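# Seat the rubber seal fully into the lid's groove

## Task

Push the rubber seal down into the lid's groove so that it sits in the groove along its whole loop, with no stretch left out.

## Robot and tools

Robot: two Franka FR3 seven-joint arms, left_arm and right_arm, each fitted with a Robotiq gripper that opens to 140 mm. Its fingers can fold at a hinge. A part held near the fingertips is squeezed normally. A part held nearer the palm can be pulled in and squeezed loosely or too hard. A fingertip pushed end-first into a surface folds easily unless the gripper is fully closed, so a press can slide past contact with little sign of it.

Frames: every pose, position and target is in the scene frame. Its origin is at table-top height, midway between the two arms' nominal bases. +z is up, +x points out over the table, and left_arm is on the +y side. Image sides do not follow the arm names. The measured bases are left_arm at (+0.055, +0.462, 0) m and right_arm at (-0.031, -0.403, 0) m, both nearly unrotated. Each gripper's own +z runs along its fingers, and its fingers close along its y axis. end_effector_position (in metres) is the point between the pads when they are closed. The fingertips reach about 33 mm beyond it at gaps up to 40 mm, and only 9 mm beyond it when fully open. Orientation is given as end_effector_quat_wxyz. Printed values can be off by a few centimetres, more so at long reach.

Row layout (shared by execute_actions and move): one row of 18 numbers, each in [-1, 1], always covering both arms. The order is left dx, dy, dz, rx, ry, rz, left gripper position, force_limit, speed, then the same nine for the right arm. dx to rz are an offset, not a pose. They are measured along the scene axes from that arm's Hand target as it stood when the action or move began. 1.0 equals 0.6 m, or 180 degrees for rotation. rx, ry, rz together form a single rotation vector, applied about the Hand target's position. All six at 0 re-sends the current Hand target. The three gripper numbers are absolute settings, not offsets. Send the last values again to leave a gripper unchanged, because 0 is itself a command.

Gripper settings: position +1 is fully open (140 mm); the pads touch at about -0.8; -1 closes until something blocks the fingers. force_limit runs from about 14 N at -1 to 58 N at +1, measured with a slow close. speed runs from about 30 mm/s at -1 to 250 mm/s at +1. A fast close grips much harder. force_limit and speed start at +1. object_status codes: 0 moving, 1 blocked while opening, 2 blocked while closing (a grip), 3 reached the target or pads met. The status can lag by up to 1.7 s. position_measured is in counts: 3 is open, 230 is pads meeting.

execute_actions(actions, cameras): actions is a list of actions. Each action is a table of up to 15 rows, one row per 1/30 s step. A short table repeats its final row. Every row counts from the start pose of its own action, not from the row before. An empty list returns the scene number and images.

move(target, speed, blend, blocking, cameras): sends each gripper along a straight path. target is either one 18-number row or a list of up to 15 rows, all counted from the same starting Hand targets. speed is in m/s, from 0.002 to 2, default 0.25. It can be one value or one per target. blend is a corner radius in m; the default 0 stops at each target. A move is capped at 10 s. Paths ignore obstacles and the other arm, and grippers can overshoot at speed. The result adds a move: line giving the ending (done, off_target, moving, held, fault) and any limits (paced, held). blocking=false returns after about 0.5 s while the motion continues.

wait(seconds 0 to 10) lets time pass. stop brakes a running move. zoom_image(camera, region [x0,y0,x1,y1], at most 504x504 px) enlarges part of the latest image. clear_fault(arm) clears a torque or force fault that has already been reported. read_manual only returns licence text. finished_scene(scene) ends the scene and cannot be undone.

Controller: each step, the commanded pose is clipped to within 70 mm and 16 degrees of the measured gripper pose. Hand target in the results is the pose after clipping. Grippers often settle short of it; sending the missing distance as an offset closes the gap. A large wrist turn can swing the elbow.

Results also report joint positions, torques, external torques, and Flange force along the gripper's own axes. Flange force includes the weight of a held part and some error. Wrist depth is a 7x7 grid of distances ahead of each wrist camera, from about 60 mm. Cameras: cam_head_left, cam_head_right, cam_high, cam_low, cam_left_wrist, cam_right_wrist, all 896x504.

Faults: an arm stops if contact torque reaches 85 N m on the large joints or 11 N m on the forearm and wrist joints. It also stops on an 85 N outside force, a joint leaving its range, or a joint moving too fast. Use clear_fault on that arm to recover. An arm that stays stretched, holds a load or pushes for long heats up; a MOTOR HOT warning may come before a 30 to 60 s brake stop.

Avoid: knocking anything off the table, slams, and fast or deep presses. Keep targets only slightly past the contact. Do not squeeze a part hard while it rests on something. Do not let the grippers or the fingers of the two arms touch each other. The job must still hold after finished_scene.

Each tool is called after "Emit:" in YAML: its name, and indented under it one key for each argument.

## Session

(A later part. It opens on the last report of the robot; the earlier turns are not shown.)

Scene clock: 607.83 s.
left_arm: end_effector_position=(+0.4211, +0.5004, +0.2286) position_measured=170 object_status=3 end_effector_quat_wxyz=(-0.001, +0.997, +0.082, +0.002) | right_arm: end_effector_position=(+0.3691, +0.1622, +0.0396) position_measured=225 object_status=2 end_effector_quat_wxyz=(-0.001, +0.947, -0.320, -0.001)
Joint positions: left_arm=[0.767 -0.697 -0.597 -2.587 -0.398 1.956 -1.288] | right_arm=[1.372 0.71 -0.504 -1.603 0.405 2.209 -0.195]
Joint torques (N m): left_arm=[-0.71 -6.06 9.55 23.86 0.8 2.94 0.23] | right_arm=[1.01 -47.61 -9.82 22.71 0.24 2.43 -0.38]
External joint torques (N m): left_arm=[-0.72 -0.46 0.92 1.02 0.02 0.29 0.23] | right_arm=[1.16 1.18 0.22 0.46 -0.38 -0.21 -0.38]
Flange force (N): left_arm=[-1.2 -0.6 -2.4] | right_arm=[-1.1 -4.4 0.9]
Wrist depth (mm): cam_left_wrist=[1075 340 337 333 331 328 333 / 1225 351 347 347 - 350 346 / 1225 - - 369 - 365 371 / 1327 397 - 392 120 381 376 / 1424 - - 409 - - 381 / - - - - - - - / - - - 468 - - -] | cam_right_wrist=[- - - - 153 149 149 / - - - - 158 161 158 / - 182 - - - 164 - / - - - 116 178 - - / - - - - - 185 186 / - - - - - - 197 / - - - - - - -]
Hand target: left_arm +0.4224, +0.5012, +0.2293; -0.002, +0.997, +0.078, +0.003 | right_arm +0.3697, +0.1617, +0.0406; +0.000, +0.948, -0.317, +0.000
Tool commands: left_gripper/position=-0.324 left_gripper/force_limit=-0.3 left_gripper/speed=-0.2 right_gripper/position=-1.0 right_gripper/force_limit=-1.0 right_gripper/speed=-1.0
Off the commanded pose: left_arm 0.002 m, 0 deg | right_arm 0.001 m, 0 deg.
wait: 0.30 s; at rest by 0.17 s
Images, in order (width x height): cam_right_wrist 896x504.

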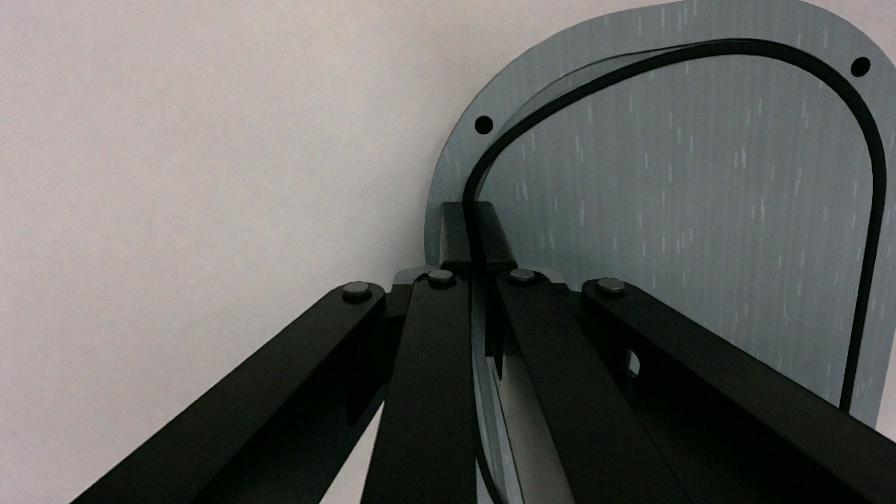

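Emit:
move:
  target:
    - [0,0,0,0,0,0,-0.324,-0.3,-0.2,-0.0025,-0.0028,-0.0005,0,0,0,-1,-1,-1]
    - [0,0,0,0,0,0,-0.324,-0.3,-0.2,-0.0025,-0.0028,-0.0045,0,0,0,-1,-1,-1]
    - [0,0,0,0,0,0,-0.324,-0.3,-0.2,-0.0025,-0.0028,-0.0045,0,0,0,-0.72,-1,-1]
    - [0,0,0,0,0,0,-0.324,-0.3,-0.2,-0.0025,-0.0028,0.0025,0,0,0,-0.72,-1,-1]
    - [0,0,0,0,0,0,-0.324,-0.3,-0.2,-0.0025,-0.0028,0.0025,0,0,0,-1,-1,-1]
  speed: [0.04,0.04,0.04,0.04,0.04]

Emit:
wait:
  seconds: 0.3
  cameras: ["cam_right_wrist"]

Emit:
zoom_image:
  camera: "cam_right_wrist"
  region: [350, 80, 650, 306]

Scene clock: 612.30 s.
left_arm: end_effector_position=(+0.4211, +0.5004, +0.2286) position_measured=170 object_status=3 end_effector_quat_wxyz=(-0.001, +0.997, +0.082, +0.002) | right_arm: end_effector_position=(+0.3685, +0.1609, +0.0418) position_measured=225 object_status=2 end_effector_quat_wxyz=(-0.002, +0.947, -0.320, -0.001)
Joint positions: left_arm=[0.767 -0.697 -0.597 -2.587 -0.398 1.956 -1.288] | right_arm=[1.373 0.701 -0.504 -1.613 0.402 2.212 -0.195]
Joint torques (N m): left_arm=[-0.68 -6.02 9.57 23.84 0.81 2.95 0.21] | right_arm=[1.16 -47.42 -9.73 22.21 0.06 2.41 -0.31]
External joint torques (N m): left_arm=[-0.71 -0.43 0.91 1 0.02 0.3 0.21] | right_arm=[1.24 0.88 0.12 0.08 -0.55 -0.21 -0.31]
Flange force (N): left_arm=[-1.1 -0.6 -2.3] | right_arm=[-1.2 -1.3 0.3]
Wrist depth (mm): cam_left_wrist=[348 - 331 336 335 328 333 / 365 - 354 350 350 347 345 / - 366 - - 359 367 366 / 1294 393 - 146 120 384 - / 1416 - - - - - 364 / - - - - - - - / - - - 441 - - -] | cam_right_wrist=[- - - - 153 151 151 / - - - 162 158 - - / - - - 167 - - - / - - - 127 177 - 179 / - - - - - - 188 / - - - - - - 199 / - - - - - - -]
Hand target: left_arm +0.4224, +0.5012, +0.2293; -0.002, +0.997, +0.078, +0.003 | right_arm +0.3682, +0.1600, +0.0421; +0.000, +0.948, -0.317, +0.000
Off the commanded pose: left_arm 0.002 m, 0 deg | right_arm 0.001 m, 0 deg.
move: done

Scene clock: 612.60 s.
left_arm: end_effector_position=(+0.4211, +0.5004, +0.2286) position_measured=170 object_status=3 end_effector_quat_wxyz=(-0.001, +0.997, +0.082, +0.002) | right_arm: end_effector_position=(+0.3685, +0.1609, +0.0418) position_measured=225 object_status=2 end_effector_quat_wxyz=(-0.002, +0.947, -0.320, -0.001)
Joint positions: left_arm=[0.767 -0.697 -0.597 -2.587 -0.398 1.956 -1.288] | right_arm=[1.373 0.701 -0.504 -1.613 0.402 2.212 -0.195]
Joint torques (N m): left_arm=[-0.72 -6.04 9.56 23.84 0.8 2.95 0.22] | right_arm=[1.15 -47.42 -9.76 22.2 0.06 2.41 -0.31]
External joint torques (N m): left_arm=[-0.74 -0.32 0.9 0.95 0.01 0.28 0.22] | right_arm=[1.02 0.96 -0.04 -0.03 -0.56 -0.22 -0.31]
Flange force (N): left_arm=[-0.9 -0.6 -2.2] | right_arm=[-0.9 -1.3 0.4]
Wrist depth (mm): cam_left_wrist=[- 333 338 335 335 333 330 / 362 358 355 351 348 351 343 / 378 375 372 368 366 371 362 / 1287 - - - 119 383 387 / 1370 - - 402 - - 362 / - - - 436 - - - / - - - 449 - - -] | cam_right_wrist=[- - - - 154 152 152 / - - - 172 163 161 - / - 182 - 172 - - - / - - - 115 178 - 177 / - - 92 - - - 188 / - - - - - - 200 / - - - - - - -]
Hand target: left_arm +0.4224, +0.5012, +0.2293; -0.002, +0.997, +0.078, +0.003 | right_arm +0.3682, +0.1600, +0.0421; +0.000, +0.948, -0.317, +0.000
Tool commands: left_gripper/position=-0.324 left_gripper/force_limit=-0.3 left_gripper/speed=-0.2 right_gripper/position=-1.0 right_gripper/force_limit=-1.0 right_gripper/speed=-1.0
Off the commanded pose: left_arm 0.002 m, 0 deg | right_arm 0.001 m, 0 deg.
wait: 0.30 s; at rest by 0.17 s
Images, in order (width x height): cam_right_wrist 896x504.

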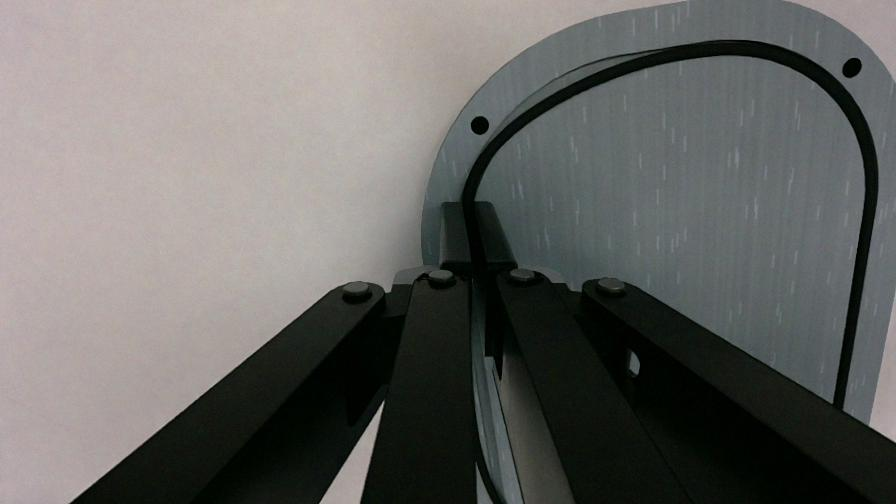

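Scaled by 1.680 from the camera's 896x504 image, which has a finer 1280x720 frame.

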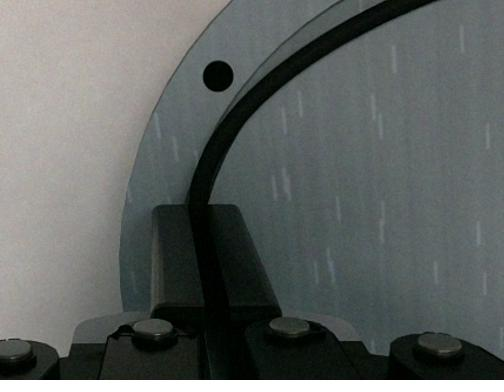

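Emit:
move:
  target:
    - [0,0,0,0,0,0,-0.324,-0.3,-0.2,-0.0015,-0.0017,-0.0118,0,0,0,-1,-1,-1]
  speed: [0.04]
  cameras: ["cam_right_wrist"]

Emit:
zoom_image:
  camera: "cam_right_wrist"
  region: [350, 80, 650, 306]

Scene clock: 614.47 s.
left_arm: end_effector_position=(+0.4211, +0.5004, +0.2286) position_measured=170 object_status=3 end_effector_quat_wxyz=(-0.001, +0.997, +0.082, +0.002) | right_arm: end_effector_position=(+0.3686, +0.1593, +0.0392) position_measured=225 object_status=2 end_effector_quat_wxyz=(-0.001, +0.947, -0.320, +0.000)
Joint positions: left_arm=[0.767 -0.697 -0.597 -2.587 -0.398 1.956 -1.288] | right_arm=[1.373 0.702 -0.503 -1.618 0.402 2.217 -0.196]
Joint torques (N m): left_arm=[-0.71 -6.03 9.54 23.81 0.81 2.96 0.24] | right_arm=[0.66 -44.03 -8.76 20.47 0.53 3.45 -0.41]
External joint torques (N m): left_arm=[-0.71 -0.32 0.88 0.87 0.02 0.28 0.24] | right_arm=[0.84 4.2 1.17 -1.56 -0.08 0.84 -0.41]
Flange force (N): left_arm=[-1.0 -0.7 -2.0] | right_arm=[-0.6 -1.5 8.5]
Wrist depth (mm): cam_left_wrist=[1128 342 340 334 326 329 328 / 1143 356 351 353 367 350 346 / 380 378 372 368 365 - 360 / 1370 - 381 387 131 - - / 1424 - - - - - 367 / - - - - - - - / - - - 447 - - -] | cam_right_wrist=[- - 159 - 153 150 150 / - - - - - - - / - - - 164 - - - / - - - 116 123 - - / - - - - - - 186 / - - - - - - 197 / - - - - - - -]
Hand target: left_arm +0.4224, +0.5012, +0.2293; -0.002, +0.997, +0.078, +0.003 | right_arm +0.3673, +0.1590, +0.0350; +0.000, +0.948, -0.317, +0.000
Off the commanded pose: left_arm 0.002 m, 0 deg | right_arm 0.004 m, 0 deg.
move: off_target (right_arm)
Images, in order (width x height): cam_right_wrist 896x504.

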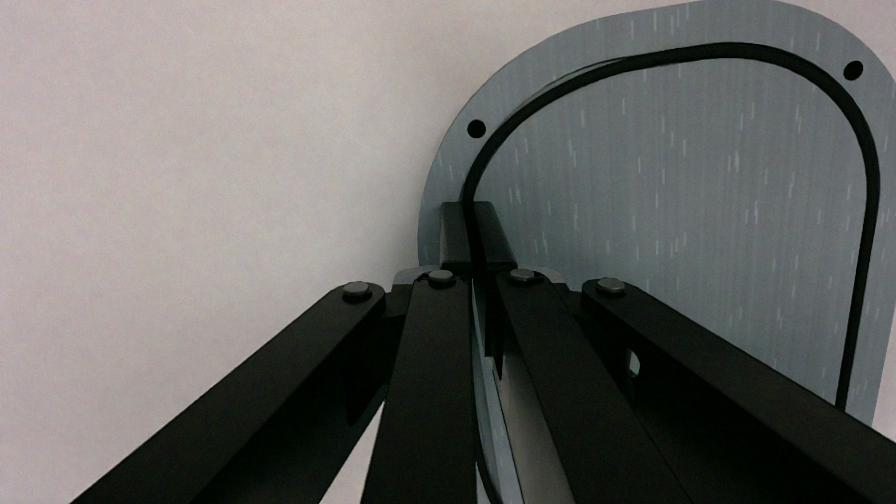

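Scaled by 1.680 from the camera's 896x504 image, which has a finer 1280x720 frame.

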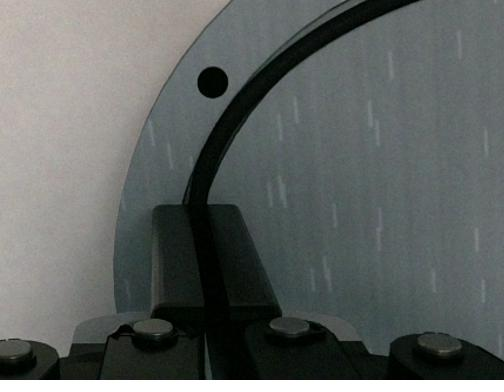

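Emit:
move:
  target:
    - [0,0,0,0,0,0,-0.324,-0.3,-0.2,-0.0012,-0.0013,-0.005,0,0,0,-1,-1,-1]
    - [0,0,0,0,0,0,-0.324,-0.3,-0.2,0.0005,0.0005,-0.001,0,0,0,-0.68,-1,-0.3]
    - [0,0,0,0,0,0,-0.324,-0.3,-0.2,0.0005,0.0005,0.0142,0,0,0,-0.68,-1,-0.3]
    - [0,0,0,0,0,0,-0.324,-0.3,-0.2,0.0005,0.0005,0.0142,0,0,0,-1,-1,-0.3]
    - [0,0,0,0,0,0,-0.324,-0.3,-0.2,-0.001,-0.0018,-0.0025,0,0,0,-1,-1,-0.3]
  speed: [0.04,0.05,0.1,0.1,0.05]
  cameras: ["cam_right_wrist"]

Emit:
zoom_image:
  camera: "cam_right_wrist"
  region: [350, 80, 650, 306]

Scene clock: 619.60 s.
left_arm: end_effector_position=(+0.4211, +0.5004, +0.2286) position_measured=170 object_status=3 end_effector_quat_wxyz=(-0.001, +0.997, +0.082, +0.002) | right_arm: end_effector_position=(+0.3682, +0.1597, +0.0399) position_measured=232 object_status=3 end_effector_quat_wxyz=(-0.003, +0.948, -0.319, +0.001)
Joint positions: left_arm=[0.767 -0.697 -0.597 -2.587 -0.398 1.956 -1.288] | right_arm=[1.373 0.697 -0.501 -1.624 0.399 2.223 -0.197]
Joint torques (N m): left_arm=[-0.71 -6.03 9.54 23.89 0.81 2.95 0.24] | right_arm=[0.56 -42.38 -8.46 19.61 0.52 3.34 -0.38]
External joint torques (N m): left_arm=[-0.68 -0.33 0.92 0.97 0.02 0.28 0.24] | right_arm=[0.59 5.84 1.3 -2.52 -0.09 0.71 -0.38]
Flange force (N): left_arm=[-0.8 -0.8 -2.2] | right_arm=[-0.2 -2.1 11.2]
Wrist depth (mm): cam_left_wrist=[347 343 341 334 332 336 336 / 365 353 351 - - 347 - / 1237 - 365 368 366 - 378 / 1327 405 - 380 119 - 386 / 1393 - - 423 - - 388 / - - - 425 - - - / - - - 458 - - -] | cam_right_wrist=[- 163 164 161 153 151 150 / - - 171 161 157 159 155 / - - - 167 - 165 166 / - 193 - 118 173 175 173 / - - 89 - - 183 184 / - - - - - - 196 / - - - - - - -]
Hand target: left_arm +0.4224, +0.5012, +0.2293; -0.002, +0.997, +0.078, +0.003 | right_arm +0.3667, +0.1579, +0.0335; +0.000, +0.948, -0.317, +0.000
Off the commanded pose: left_arm 0.002 m, 0 deg | right_arm 0.007 m, 0 deg.
move: off_target (right_arm); target 2's new numbers were sent with right_arm's hand 0.005 m and 0 deg from that target
Images, in order (width x height): cam_right_wrist 896x504.

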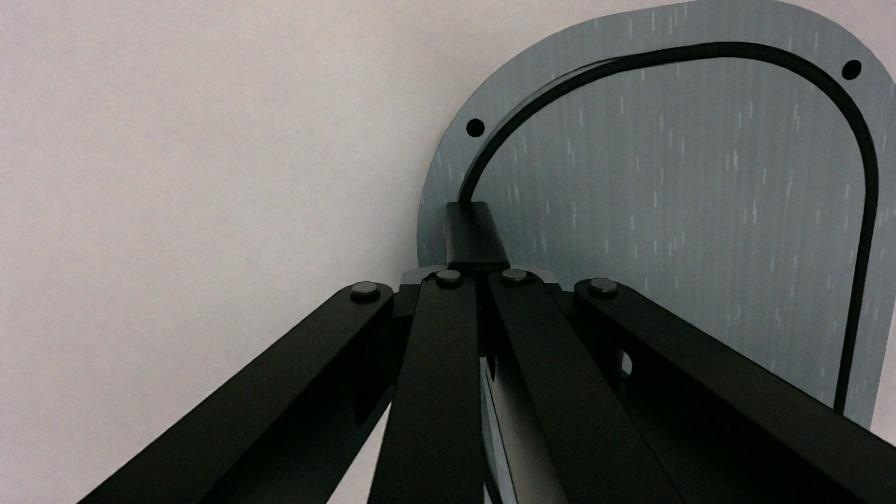

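Scaled by 1.680 from the camera's 896x504 image, which has a finer 1280x720 frame.

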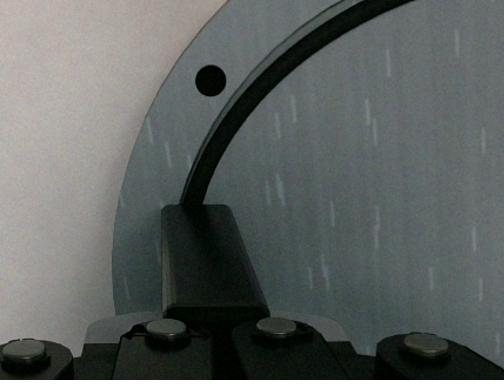

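Emit:
move:
  target:
    - [0,0,0,0,0,0,-0.324,-0.3,-0.2,-0.0015,-0.0015,-0.0075,0,0,0,-1,-1,-0.3]
  speed: [0.04]

Scene clock: 620.93 s.
left_arm: end_effector_position=(+0.4211, +0.5004, +0.2286) position_measured=170 object_status=3 end_effector_quat_wxyz=(-0.001, +0.997, +0.082, +0.002) | right_arm: end_effector_position=(+0.3682, +0.1597, +0.0395) position_measured=232 object_status=3 end_effector_quat_wxyz=(-0.004, +0.948, -0.318, +0.001)
Joint positions: left_arm=[0.767 -0.697 -0.597 -2.587 -0.398 1.956 -1.288] | right_arm=[1.373 0.695 -0.5 -1.629 0.399 2.23 -0.198]
Joint torques (N m): left_arm=[-0.7 -6.04 9.55 23.86 0.8 2.96 0.22] | right_arm=[0.35 -39.09 -7.45 18.66 1.01 3.86 -0.39]
External joint torques (N m): left_arm=[-0.68 -0.4 0.96 1.03 0.01 0.31 0.22] | right_arm=[0.48 9.16 2.36 -3.53 0.4 1.21 -0.38]
Flange force (N): left_arm=[-0.9 -0.7 -2.4] | right_arm=[-0.2 -6.3 18.4]
Wrist depth (mm): cam_left_wrist=[1174 - 342 339 326 334 332 / 1191 351 - 350 360 349 340 / 385 379 - 369 365 - 364 / 1334 396 388 149 120 386 371 / 1424 - - - - - 366 / - - - - - - - / - - - 446 - - -] | cam_right_wrist=[- - - - 152 150 152 / - - - 161 159 - - / - - 182 165 - 166 164 / - 192 - 115 - - 177 / - - - - - - 182 / - - - - - - - / - - - - - - -]
Hand target: left_arm +0.4224, +0.5012, +0.2293; -0.002, +0.997, +0.078, +0.003 | right_arm +0.3658, +0.1570, +0.0290; +0.000, +0.948, -0.317, +0.000
Off the commanded pose: left_arm 0.002 m, 0 deg | right_arm 0.011 m, 1 deg.
move: off_target (right_arm)

Emit:
move:
  target:
    - [0,0,0,0,0,0,-0.324,-0.3,-0.2,-0.001,-0.001,-0.006,0,0,0,-1,-1,-0.3]
  speed: [0.04]

Scene clock: 622.20 s.
left_arm: end_effector_position=(+0.4211, +0.5004, +0.2286) position_measured=170 object_status=3 end_effector_quat_wxyz=(-0.001, +0.997, +0.082, +0.002) | right_arm: end_effector_position=(+0.3684, +0.1598, +0.0394) position_measured=232 object_status=3 end_effector_quat_wxyz=(-0.006, +0.948, -0.318, +0.001)
Joint positions: left_arm=[0.767 -0.697 -0.597 -2.587 -0.398 1.956 -1.288] | right_arm=[1.373 0.693 -0.499 -1.633 0.401 2.235 -0.2]
Joint velocities: left_arm=[within noise] | right_arm=[0 -0.002 0.001 -0.001 0.002 0.001 -0.004]
Joint torques (N m): left_arm=[-0.7 -6.03 9.55 23.85 0.81 2.95 0.19] | right_arm=[0.35 -36.28 -6.55 17.78 1.32 4.22 -0.38]
External joint torques (N m): left_arm=[-0.7 -0.46 0.93 1.04 0.03 0.31 0.19] | right_arm=[0.44 11.77 3.18 -4.28 0.71 1.58 -0.38]
Flange force (N): left_arm=[-1.1 -0.6 -2.4] | right_arm=[-0.2 -9.6 24.0]
Wrist depth (mm): cam_left_wrist=[1158 342 336 336 331 335 333 / 358 356 363 353 - - - / 1268 380 370 367 371 362 374 / 1334 392 381 148 131 - 376 / 1370 - - - - - 367 / - - - - - - - / - - - 439 - - -] | cam_right_wrist=[- - - - - 150 149 / - - - 160 157 - 158 / - - - 166 - - - / - - - 116 - - - / - - - - - - - / - - - - - - - / - - - - - - -]
Hand target: left_arm +0.4224, +0.5012, +0.2293; -0.002, +0.997, +0.078, +0.003 | right_arm +0.3652, +0.1564, +0.0254; +0.000, +0.948, -0.317, +0.000
Off the commanded pose: left_arm 0.002 m, 0 deg | right_arm 0.015 m, 1 deg.
move: off_target (right_arm)

Emit:
move:
  target: [0,0,0,0,0,0,-0.324,-0.3,-0.2,0.00533,0.00567,0.03183,0,0,0,-1,-1,-0.3]
  speed: 0.06
  cameras: ["cam_right_wrist"]

Scene clock: 627.33 s.
left_arm: end_effector_position=(+0.4211, +0.5004, +0.2286) position_measured=170 object_status=3 end_effector_quat_wxyz=(-0.001, +0.997, +0.082, +0.002) | right_arm: end_effector_position=(+0.3680, +0.1608, +0.0443) position_measured=232 object_status=3 end_effector_quat_wxyz=(-0.002, +0.949, -0.316, -0.001)
Joint positions: left_arm=[0.767 -0.697 -0.597 -2.587 -0.398 1.956 -1.288] | right_arm=[1.372 0.695 -0.502 -1.615 0.398 2.209 -0.201]
Joint velocities: left_arm=[within noise] | right_arm=[0 -0.001 0 -0.001 -0.001 -0.004 0]
Joint torques (N m): left_arm=[-0.7 -6.04 9.54 23.89 0.79 2.96 0.25] | right_arm=[1.23 -46.7 -10.12 22.92 0.09 2.38 0.05]
External joint torques (N m): left_arm=[-0.71 -0.37 0.87 1 0 0.29 0.25] | right_arm=[1.19 1.56 -0.45 0.68 -0.53 -0.24 0.05]
Flange force (N): left_arm=[-0.8 -0.6 -2.2] | right_arm=[-1.7 -6.4 0.7]
Wrist depth (mm): cam_left_wrist=[347 339 334 342 336 337 333 / 367 - 354 349 351 348 344 / 384 - - - 363 - 369 / 1341 398 393 - 120 - - / 1408 - - 414 - - 392 / - - - 423 - - - / - - - 452 - - -] | cam_right_wrist=[- - - - 156 154 156 / - 180 - 165 161 - 162 / 190 188 - 170 - - - / - - - 115 179 - 180 / - - - - - - - / - - - - - - 204 / - - - - - - -]
Hand target: left_arm +0.4224, +0.5012, +0.2293; -0.002, +0.997, +0.078, +0.003 | right_arm +0.3684, +0.1598, +0.0445; +0.000, +0.948, -0.317, +0.000
Off the commanded pose: left_arm 0.002 m, 0 deg | right_arm 0.001 m, 0 deg.
move: done
Images, in order (width x height): cam_right_wrist 896x504.

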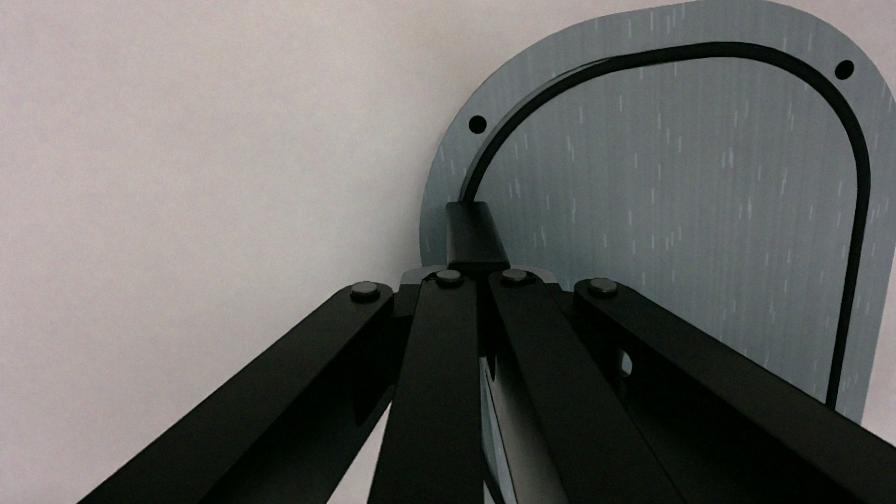

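Emit:
zoom_image:
  camera: "cam_right_wrist"
  region: [420, 20, 700, 260]

Emit:
zoom_image:
  camera: "cam_right_wrist"
  region: [440, 90, 560, 220]

Scaled by 1.800 from the camera's 896x504 image, which has a finer 1280x720 frame.

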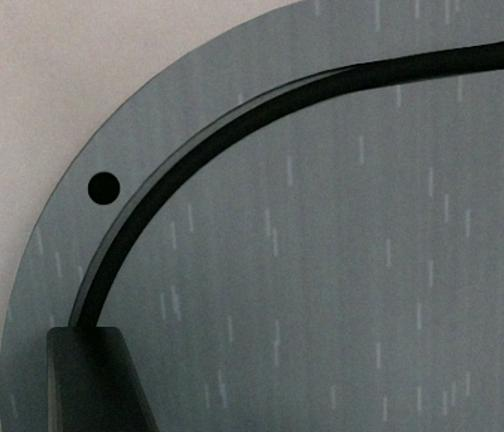

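Scaled by 3.877 from the camera's 896x504 image, which has a finer 1280x720 frame.

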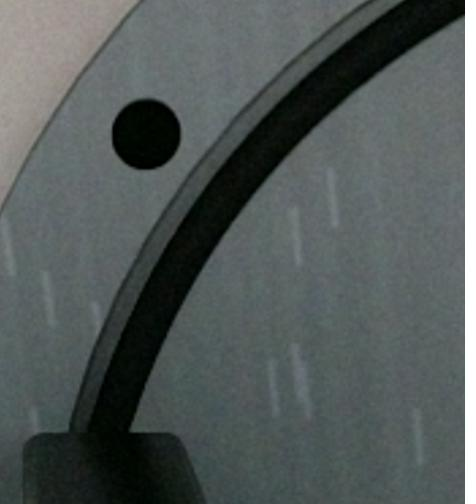

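Emit:
move:
  target:
    - [0,0,0,0,0,0,-0.324,-0.3,-0.2,0.01567,-0.012,0,0,0,-0.065,-1,-1,-0.3]
    - [0,0,0,0,0,0,-0.324,-0.3,-0.2,0.0145,-0.01417,-0.01833,0,0,-0.065,-1,-1,-0.3]
    - [0,0,0,0,0,0,-0.324,-0.3,-0.2,0.01567,-0.012,0,0,0,-0.065,-1,-1,-0.3]
  speed: [0.1,0.04,0.1]
  blend: [0.003,0,0]
  cameras: ["cam_right_wrist"]

Emit:
zoom_image:
  camera: "cam_right_wrist"
  region: [420, 60, 620, 240]

Scene clock: 633.47 s.
left_arm: end_effector_position=(+0.4211, +0.5004, +0.2286) position_measured=170 object_status=3 end_effector_quat_wxyz=(-0.001, +0.997, +0.082, +0.002) | right_arm: end_effector_position=(+0.3780, +0.1530, +0.0438) position_measured=232 object_status=3 end_effector_quat_wxyz=(-0.001, +0.913, -0.409, +0.000)
Joint positions: left_arm=[0.767 -0.697 -0.597 -2.587 -0.398 1.956 -1.288] | right_arm=[1.403 0.714 -0.564 -1.613 0.448 2.197 -0.046]
Joint velocities: left_arm=[within noise] | right_arm=[0.001 0.001 0 0 0.001 -0.003 0.005]
Joint torques (N m): left_arm=[-0.68 -6.06 9.56 23.82 0.8 2.95 0.23] | right_arm=[1.43 -46.27 -11.46 22.52 0.49 2.36 0.27]
External joint torques (N m): left_arm=[-0.67 -0.39 0.91 0.92 0.01 0.28 0.23] | right_arm=[1.5 1.62 -0.3 0.57 -0.13 -0.26 0.27]
Flange force (N): left_arm=[-1.1 -0.7 -2.2] | right_arm=[-3.4 -5.0 0.8]
Wrist depth (mm): cam_left_wrist=[- 340 343 340 338 344 338 / - 356 354 350 343 350 343 / 386 369 - 367 365 365 367 / 1294 403 - 389 120 381 387 / - - - 410 - - 391 / - - - 436 - - - / - - - 450 - - -] | cam_right_wrist=[- - - - 157 153 - / 177 - - - - - 161 / - - - 171 - - 170 / - - - 112 - 177 181 / - - - - - 191 189 / - - - - - - - / - - - - - - -]
Hand target: left_arm +0.4224, +0.5012, +0.2293; -0.002, +0.997, +0.078, +0.003 | right_arm +0.3778, +0.1526, +0.0445; +0.000, +0.911, -0.412, +0.000
Off the commanded pose: left_arm 0.002 m, 0 deg | right_arm 0.001 m, 0 deg.
move: done
Images, in order (width x height): cam_right_wrist 896x504.

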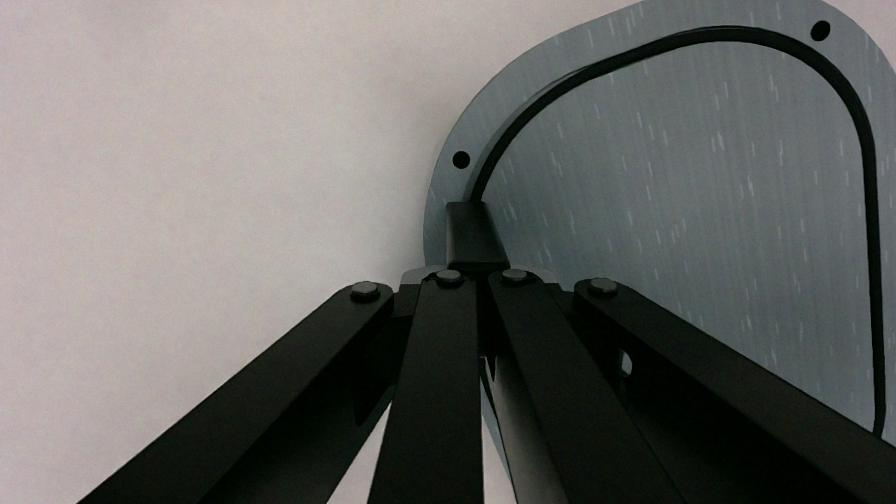

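Scaled by 2.520 from the camera's 896x504 image, which has a finer 1280x720 frame.

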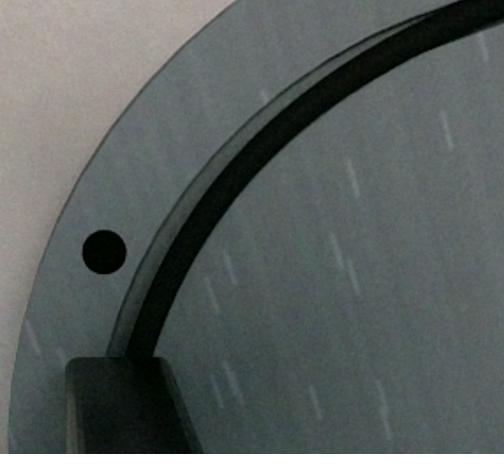

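Emit:
move:
  target: [0,0,0,0,0,0,-0.324,-0.3,-0.2,0.01533,-0.0285,0,0,0,-0.0994,-0.68,-1,-0.3]
  speed: 0.1
  cameras: ["cam_right_wrist"]

Emit:
zoom_image:
  camera: "cam_right_wrist"
  region: [400, 100, 560, 280]

Scene clock: 638.87 s.
left_arm: end_effector_position=(+0.4211, +0.5004, +0.2286) position_measured=170 object_status=3 end_effector_quat_wxyz=(-0.001, +0.997, +0.082, +0.002) | right_arm: end_effector_position=(+0.3881, +0.1365, +0.0459) position_measured=214 object_status=3 end_effector_quat_wxyz=(-0.002, +0.839, -0.544, +0.001)
Joint positions: left_arm=[0.767 -0.697 -0.597 -2.587 -0.398 1.956 -1.288] | right_arm=[1.462 0.722 -0.661 -1.646 0.519 2.19 0.193]
Joint velocities: left_arm=[within noise] | right_arm=[0.001 0.001 0 0 0 0 0.005]
Joint torques (N m): left_arm=[-0.73 -6.01 9.56 23.84 0.8 2.95 0.25] | right_arm=[1.28 -44 -13.18 20.99 0.89 2.33 0.31]
External joint torques (N m): left_arm=[-0.75 -0.4 0.92 0.99 0.02 0.29 0.25] | right_arm=[1.28 2.15 -0.16 -0.3 0.27 -0.26 0.31]
Flange force (N): left_arm=[-1.1 -0.7 -2.3] | right_arm=[-3.1 -1.4 2.1]
Wrist depth (mm): cam_left_wrist=[349 338 - 338 341 329 329 / 364 352 357 359 356 349 345 / 376 386 379 364 364 368 - / - - - 391 119 379 390 / 1432 - - - - - 393 / - - - 439 - - - / - - - 462 - - -] | cam_right_wrist=[- - - - - - - / - - - 167 163 164 163 / - 187 - 173 175 - 173 / - - - 117 179 - - / - - 96 - - - - / - - - - - - - / - - - - - - -]
Hand target: left_arm +0.4224, +0.5012, +0.2293; -0.002, +0.997, +0.078, +0.003 | right_arm +0.3870, +0.1355, +0.0445; +0.000, +0.836, -0.549, +0.000
Off the commanded pose: left_arm 0.002 m, 0 deg | right_arm 0.002 m, 1 deg.
move: done
Images, in order (width x height): cam_right_wrist 896x504.

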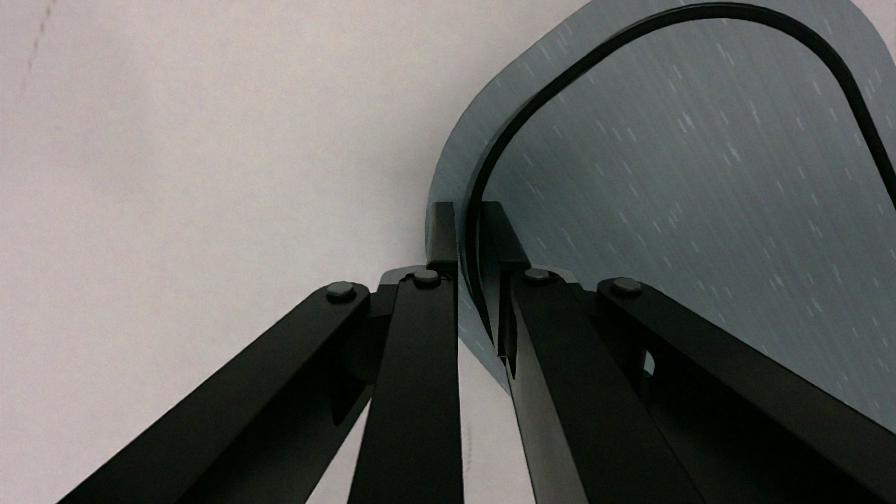

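Scaled by 2.800 from the camera's 896x504 image, which has a finer 1280x720 frame.

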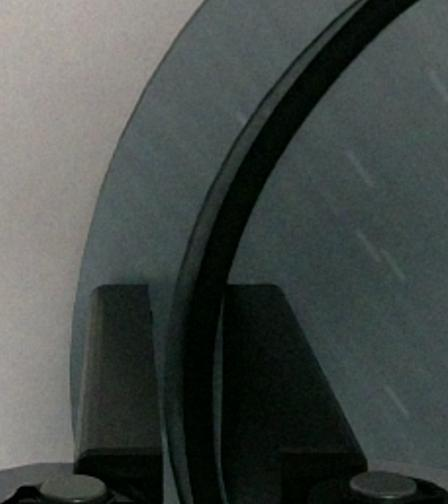

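Emit:
move:
  target:
    - [0,0,0,0,0,0,-0.324,-0.3,-0.2,0.0025,0.002,-0.00833,0,0,0,-0.68,-1,-0.3]
    - [0,0,0,0,0,0,-0.324,-0.3,-0.2,0.0025,0.002,-0.00833,0,0,0,-1,-1,-1]
    - [0,0,0,0,0,0,-0.324,-0.3,-0.2,0.00017,-0.00083,-0.01667,0,0,0,-1,-1,-1]
  speed: [0.05,0.05,0.04]
  cameras: ["cam_right_wrist"]

Emit:
zoom_image:
  camera: "cam_right_wrist"
  region: [400, 60, 600, 280]

Scene clock: 643.07 s.
left_arm: end_effector_position=(+0.4211, +0.5004, +0.2286) position_measured=170 object_status=3 end_effector_quat_wxyz=(-0.001, +0.997, +0.082, +0.002) | right_arm: end_effector_position=(+0.3885, +0.1358, +0.0395) position_measured=226 object_status=2 end_effector_quat_wxyz=(-0.001, +0.837, -0.548, +0.000)
Joint positions: left_arm=[0.767 -0.697 -0.597 -2.587 -0.398 1.956 -1.288] | right_arm=[1.458 0.733 -0.658 -1.645 0.53 2.197 0.195]
Joint velocities: left_arm=[within noise] | right_arm=[0.001 -0.004 0 -0.001 0 0.002 0]
Joint torques (N m): left_arm=[-0.67 -6.05 9.52 23.88 0.81 2.96 0.24] | right_arm=[0.39 -41.14 -11.92 18.92 0.85 3.34 -0.1]
External joint torques (N m): left_arm=[-0.62 -0.37 0.92 0.94 0.02 0.3 0.24] | right_arm=[0.43 5.08 1.23 -2.16 0.25 0.77 -0.09]
Flange force (N): left_arm=[-0.9 -0.8 -2.2] | right_arm=[-1.1 -1.3 10.2]
Wrist depth (mm): cam_left_wrist=[1143 338 339 337 332 334 331 / 1138 354 358 354 342 349 347 / 1208 378 368 - - 362 364 / 1294 - - 149 120 - 392 / 1416 - - - - - - / - - - - - - - / - - - 442 - - -] | cam_right_wrist=[- 161 - - 151 150 150 / - - - 160 158 - 157 / - - - 165 167 - - / - - - 115 176 - - / - - - - - - - / - - - - - - 197 / - - - - - - -]
Hand target: left_arm +0.4224, +0.5012, +0.2293; -0.002, +0.997, +0.078, +0.003 | right_arm +0.3871, +0.1350, +0.0345; +0.000, +0.836, -0.549, +0.000
Off the commanded pose: left_arm 0.002 m, 0 deg | right_arm 0.005 m, 0 deg.
move: off_target (right_arm)
Images, in order (width x height): cam_right_wrist 896x504.

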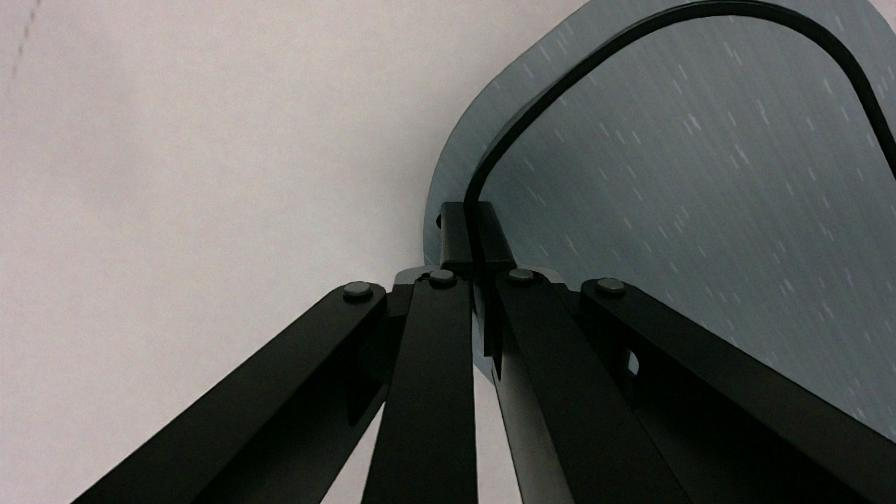

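Scaled by 2.291 from the camera's 896x504 image, which has a finer 1280x720 frame.

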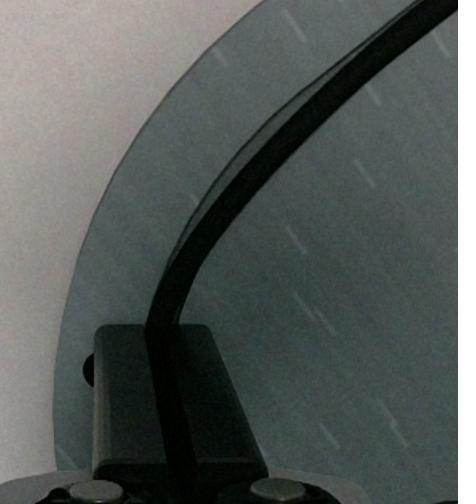

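Emit:
move:
  target:
    - [0,0,0,0,0,0,-0.324,-0.3,-0.2,0,0,-0.00333,0,0,0,-1,-1,-1]
    - [0,0,0,0,0,0,-0.324,-0.3,-0.2,0,0,0.00167,0,0,0,-0.68,-1,0]
    - [0,0,0,0,0,0,-0.324,-0.3,-0.2,0.002,0.00133,0.0145,0,0,0,-0.68,-1,0]
    - [0,0,0,0,0,0,-0.324,-0.3,-0.2,0.002,0.00133,0.0145,0,0,0,-1,-1,-0.1]
    - [0,0,0,0,0,0,-0.324,-0.3,-0.2,0,0,-0.00167,0,0,0,-1,-1,-0.1]
  speed: [0.05,0.05,0.15,0.05,0.06]
  cameras: ["cam_right_wrist"]

Emit:
zoom_image:
  camera: "cam_right_wrist"
  region: [400, 60, 600, 280]

Scene clock: 648.13 s.
left_arm: end_effector_position=(+0.4211, +0.5004, +0.2286) position_measured=170 object_status=3 end_effector_quat_wxyz=(-0.001, +0.997, +0.082, +0.002) | right_arm: end_effector_position=(+0.3903, +0.1358, +0.0401) position_measured=233 object_status=3 end_effector_quat_wxyz=(-0.003, +0.836, -0.549, +0.001)
Joint positions: left_arm=[0.767 -0.697 -0.597 -2.587 -0.398 1.956 -1.288] | right_arm=[1.46 0.734 -0.661 -1.646 0.53 2.2 0.195]
Joint torques (N m): left_arm=[-0.65 -6.03 9.54 23.82 0.81 2.95 0.22] | right_arm=[0.98 -40.73 -10.65 19.03 1.2 3.14 -0.19]
External joint torques (N m): left_arm=[-0.58 -0.29 0.95 0.85 0.02 0.28 0.22] | right_arm=[1.28 5.61 2.79 -2.07 0.59 0.53 -0.19]
Flange force (N): left_arm=[-0.8 -0.9 -2.0] | right_arm=[-3.0 -2.4 12.0]
Wrist depth (mm): cam_left_wrist=[345 - - 332 336 334 331 / 360 345 351 360 351 348 340 / 383 374 369 371 364 365 352 / 1314 390 - 380 120 384 - / 1341 - - - - - 392 / - - - - - - - / - - - 462 - - -] | cam_right_wrist=[- - - 159 - 151 - / - - 172 - 158 158 158 / - 178 - 166 - 167 166 / - - - 115 176 - - / - - - - - - - / - - - - - - - / - - - - - - -]
Hand target: left_arm +0.4224, +0.5012, +0.2293; -0.002, +0.997, +0.078, +0.003 | right_arm +0.3871, +0.1350, +0.0335; +0.000, +0.836, -0.549, +0.000
Off the commanded pose: left_arm 0.002 m, 0 deg | right_arm 0.007 m, 0 deg.
move: off_target (right_arm); target 2's new numbers were sent with right_arm's hand 0.004 m and 0 deg from that target
Images, in order (width x height): cam_right_wrist 896x504.

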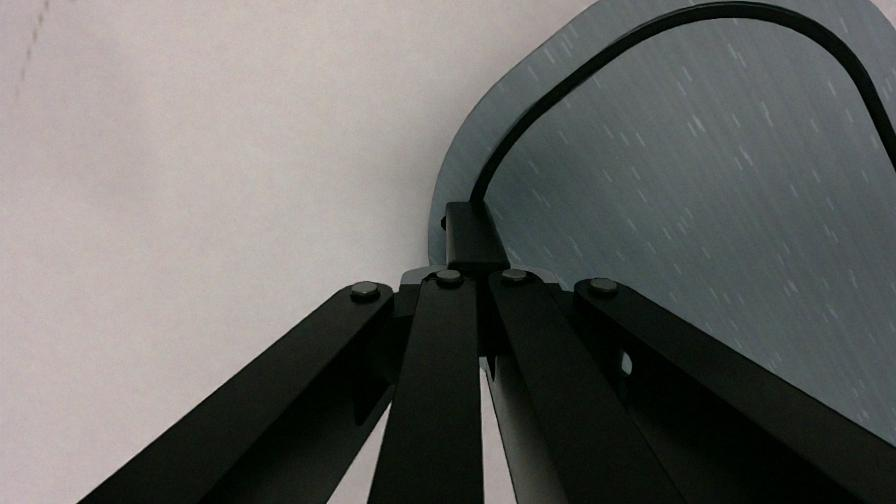

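Scaled by 2.291 from the camera's 896x504 image, which has a finer 1280x720 frame.

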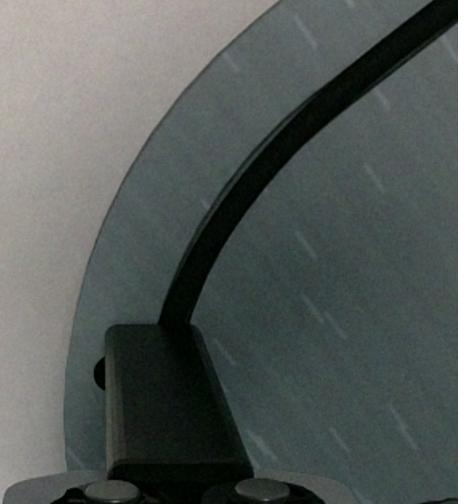

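Emit:
move:
  target:
    - [0,0,0,0,0,0,-0.324,-0.3,-0.2,-0.0025,-0.0025,-0.01,0,0,0,-1,-1,-0.1]
  speed: 0.06
  cameras: ["cam_right_wrist"]

Emit:
zoom_image:
  camera: "cam_right_wrist"
  region: [400, 60, 600, 280]

Scene clock: 649.67 s.
left_arm: end_effector_position=(+0.4211, +0.5004, +0.2286) position_measured=170 object_status=3 end_effector_quat_wxyz=(-0.001, +0.997, +0.082, +0.002) | right_arm: end_effector_position=(+0.3904, +0.1357, +0.0399) position_measured=233 object_status=3 end_effector_quat_wxyz=(-0.006, +0.835, -0.550, +0.000)
Joint positions: left_arm=[0.767 -0.697 -0.597 -2.587 -0.398 1.956 -1.288] | right_arm=[1.46 0.73 -0.66 -1.654 0.534 2.209 0.195]
Joint velocities: left_arm=[within noise] | right_arm=[0 -0.003 0.001 -0.002 0.001 0.003 -0.002]
Joint torques (N m): left_arm=[-0.72 -6.05 9.59 23.85 0.81 2.95 0.22] | right_arm=[0.94 -36.27 -8.71 16.42 1.39 3.71 -0.37]
External joint torques (N m): left_arm=[-0.82 -0.5 0.88 1.1 0.01 0.3 0.22] | right_arm=[0.95 9.77 4.42 -4.68 0.78 1.11 -0.37]
Flange force (N): left_arm=[-1.2 -0.4 -2.5] | right_arm=[-1.9 -1.8 21.5]
Wrist depth (mm): cam_left_wrist=[1133 344 339 338 337 331 332 / 364 - 353 351 346 339 342 / 374 375 372 367 360 370 373 / 1400 396 387 - 120 384 379 / 1408 - - 414 - - - / - - - 425 - - - / - - - 458 - - -] | cam_right_wrist=[- - - - - 149 150 / - 174 - 166 159 156 156 / - - - 168 - - 160 / - - - 115 - - - / - - - - - - - / 221 - - - - - - / - - - - - - -]
Hand target: left_arm +0.4224, +0.5012, +0.2293; -0.002, +0.997, +0.078, +0.003 | right_arm +0.3856, +0.1335, +0.0275; +0.000, +0.836, -0.549, +0.000
Off the commanded pose: left_arm 0.002 m, 0 deg | right_arm 0.013 m, 1 deg.
move: off_target (right_arm)
Images, in order (width x height): cam_right_wrist 896x504.

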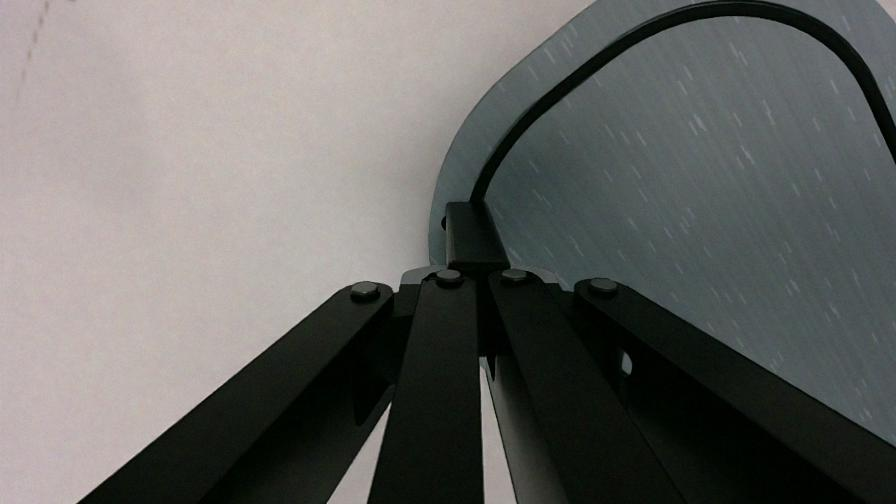

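Scaled by 2.291 from the camera's 896x504 image, which has a finer 1280x720 frame.

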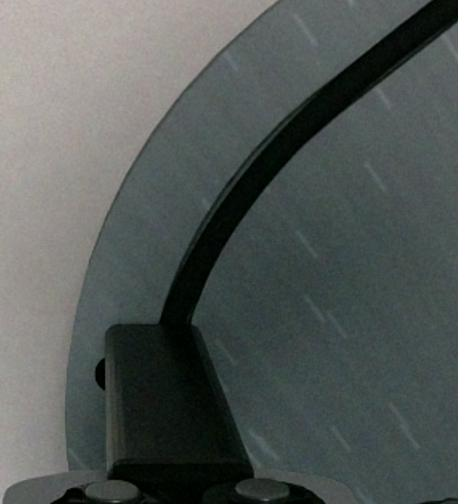

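Emit:
move:
  target:
    - [0,0,0,0,0,0,-0.324,-0.3,-0.2,0.008,0.0037,0,0,0,0,-1,-1,-0.1]
  speed: 0.03
  cameras: ["cam_right_wrist"]

Emit:
zoom_image:
  camera: "cam_right_wrist"
  region: [400, 60, 600, 280]

Scene clock: 652.37 s.
left_arm: end_effector_position=(+0.4211, +0.5004, +0.2286) position_measured=170 object_status=3 end_effector_quat_wxyz=(-0.001, +0.997, +0.082, +0.002) | right_arm: end_effector_position=(+0.3931, +0.1405, +0.0399) position_measured=233 object_status=3 end_effector_quat_wxyz=(-0.008, +0.836, -0.549, -0.001)
Joint positions: left_arm=[0.767 -0.697 -0.597 -2.587 -0.398 1.956 -1.288] | right_arm=[1.448 0.739 -0.651 -1.634 0.534 2.206 0.195]
Joint velocities: left_arm=[within noise] | right_arm=[-0.004 -0.001 0.002 0.002 0 -0.002 -0.001]
Joint torques (N m): left_arm=[-0.7 -6.04 9.54 23.83 0.81 2.94 0.23] | right_arm=[-0.63 -36.18 -9.92 17.64 0.78 3.19 -0.32]
External joint torques (N m): left_arm=[-0.76 -0.44 0.84 0.96 0.02 0.28 0.23] | right_arm=[-0.8 10.38 3.03 -3.57 0.17 0.58 -0.32]
Flange force (N): left_arm=[-1.2 -0.5 -2.2] | right_arm=[-4.5 -11.9 20.5]
Wrist depth (mm): cam_left_wrist=[344 339 339 339 335 331 330 / - 355 353 351 345 351 341 / - 374 375 - 369 366 374 / 402 395 389 383 120 - - / 1448 - - 412 - - - / - - - 440 - - - / - - - 455 - - -] | cam_right_wrist=[- - - - 151 149 146 / - - - 163 - 156 - / - - - 164 - - - / - - - 115 - 176 - / - 206 - - - - - / - - - - - - - / - - - - - - -]
Hand target: left_arm +0.4224, +0.5012, +0.2293; -0.002, +0.997, +0.078, +0.003 | right_arm +0.3904, +0.1358, +0.0275; +0.000, +0.836, -0.549, +0.000
Off the commanded pose: left_arm 0.002 m, 0 deg | right_arm 0.014 m, 1 deg.
move: off_target (right_arm)
Images, in order (width x height): cam_right_wrist 896x504.

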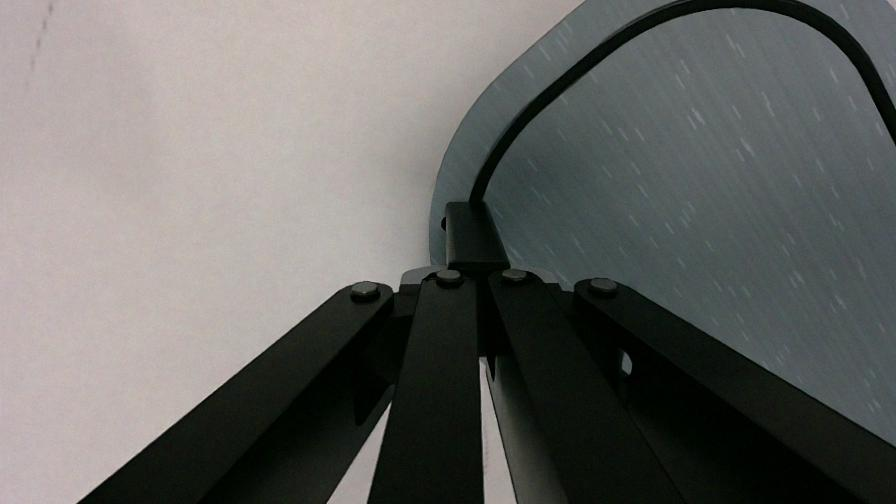

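Scaled by 2.291 from the camera's 896x504 image, which has a finer 1280x720 frame.

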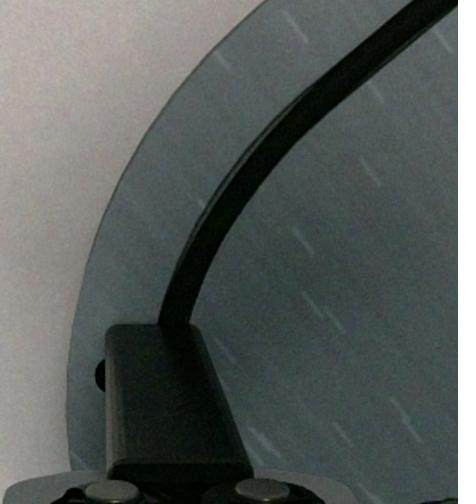

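Emit:
move:
  target:
    - [0,0,0,0,0,0,-0.324,-0.3,-0.2,0.0035,0.006,0.0283,0,0,0,-1,-1,-0.1]
  speed: 0.06
  cameras: ["cam_right_wrist"]

Emit:
zoom_image:
  camera: "cam_right_wrist"
  region: [400, 60, 600, 280]

Scene clock: 654.30 s.
left_arm: end_effector_position=(+0.4211, +0.5004, +0.2286) position_measured=170 object_status=3 end_effector_quat_wxyz=(-0.001, +0.997, +0.082, +0.002) | right_arm: end_effector_position=(+0.3925, +0.1400, +0.0439) position_measured=233 object_status=3 end_effector_quat_wxyz=(-0.002, +0.837, -0.547, -0.001)
Joint positions: left_arm=[0.767 -0.697 -0.597 -2.587 -0.398 1.956 -1.288] | right_arm=[1.446 0.742 -0.656 -1.616 0.529 2.177 0.196]
Joint velocities: left_arm=[within noise] | right_arm=[0.001 0.001 -0.001 0 0 -0.004 0]
Joint torques (N m): left_arm=[-0.75 -6.03 9.55 23.85 0.81 2.95 0.24] | right_arm=[1.3 -45.29 -13.42 21.96 0.16 2.28 0.19]
External joint torques (N m): left_arm=[-0.8 -0.5 0.9 1.08 0.02 0.3 0.24] | right_arm=[1.33 1.3 -0.31 0.8 -0.46 -0.29 0.19]
Flange force (N): left_arm=[-1.2 -0.5 -2.5] | right_arm=[-4.4 -3.9 -0.1]
Wrist depth (mm): cam_left_wrist=[347 344 339 342 337 332 333 / 1164 352 356 352 352 348 345 / 1231 376 375 - 364 360 364 / 1327 399 - 383 120 - 380 / 1393 - - 414 - - 391 / - - - 431 - - - / - - - 457 - - -] | cam_right_wrist=[- - - - 153 154 - / - - - 173 163 - 160 / - - - 168 172 - 172 / - - - 116 176 - - / - - - - - - - / - - - - - - - / - - - - - - -]
Hand target: left_arm +0.4224, +0.5012, +0.2293; -0.002, +0.997, +0.078, +0.003 | right_arm +0.3925, +0.1394, +0.0445; +0.000, +0.836, -0.549, +0.000
Off the commanded pose: left_arm 0.002 m, 0 deg | right_arm 0.001 m, 0 deg.
move: done
Images, in order (width x height): cam_right_wrist 896x504.

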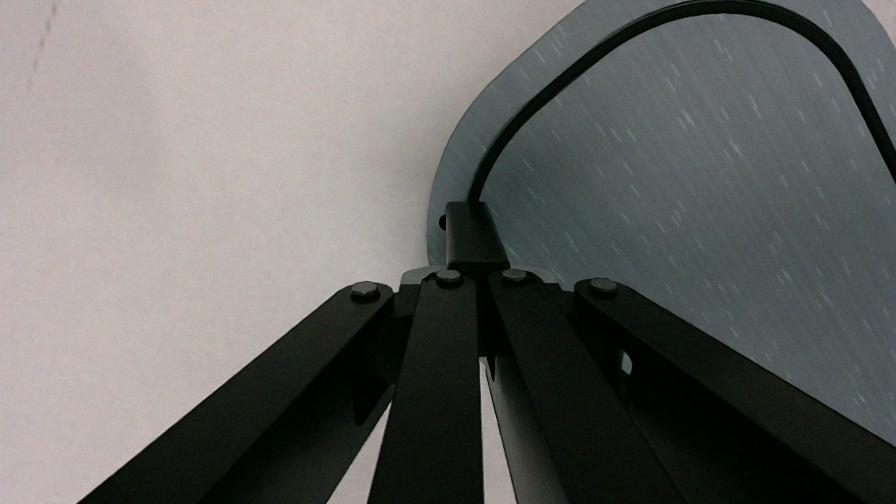

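Scaled by 2.291 from the camera's 896x504 image, which has a finer 1280x720 frame.

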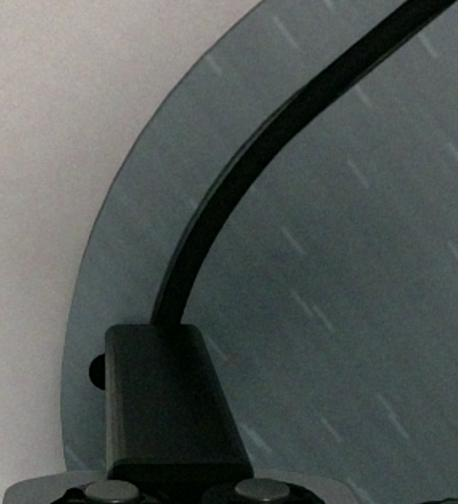

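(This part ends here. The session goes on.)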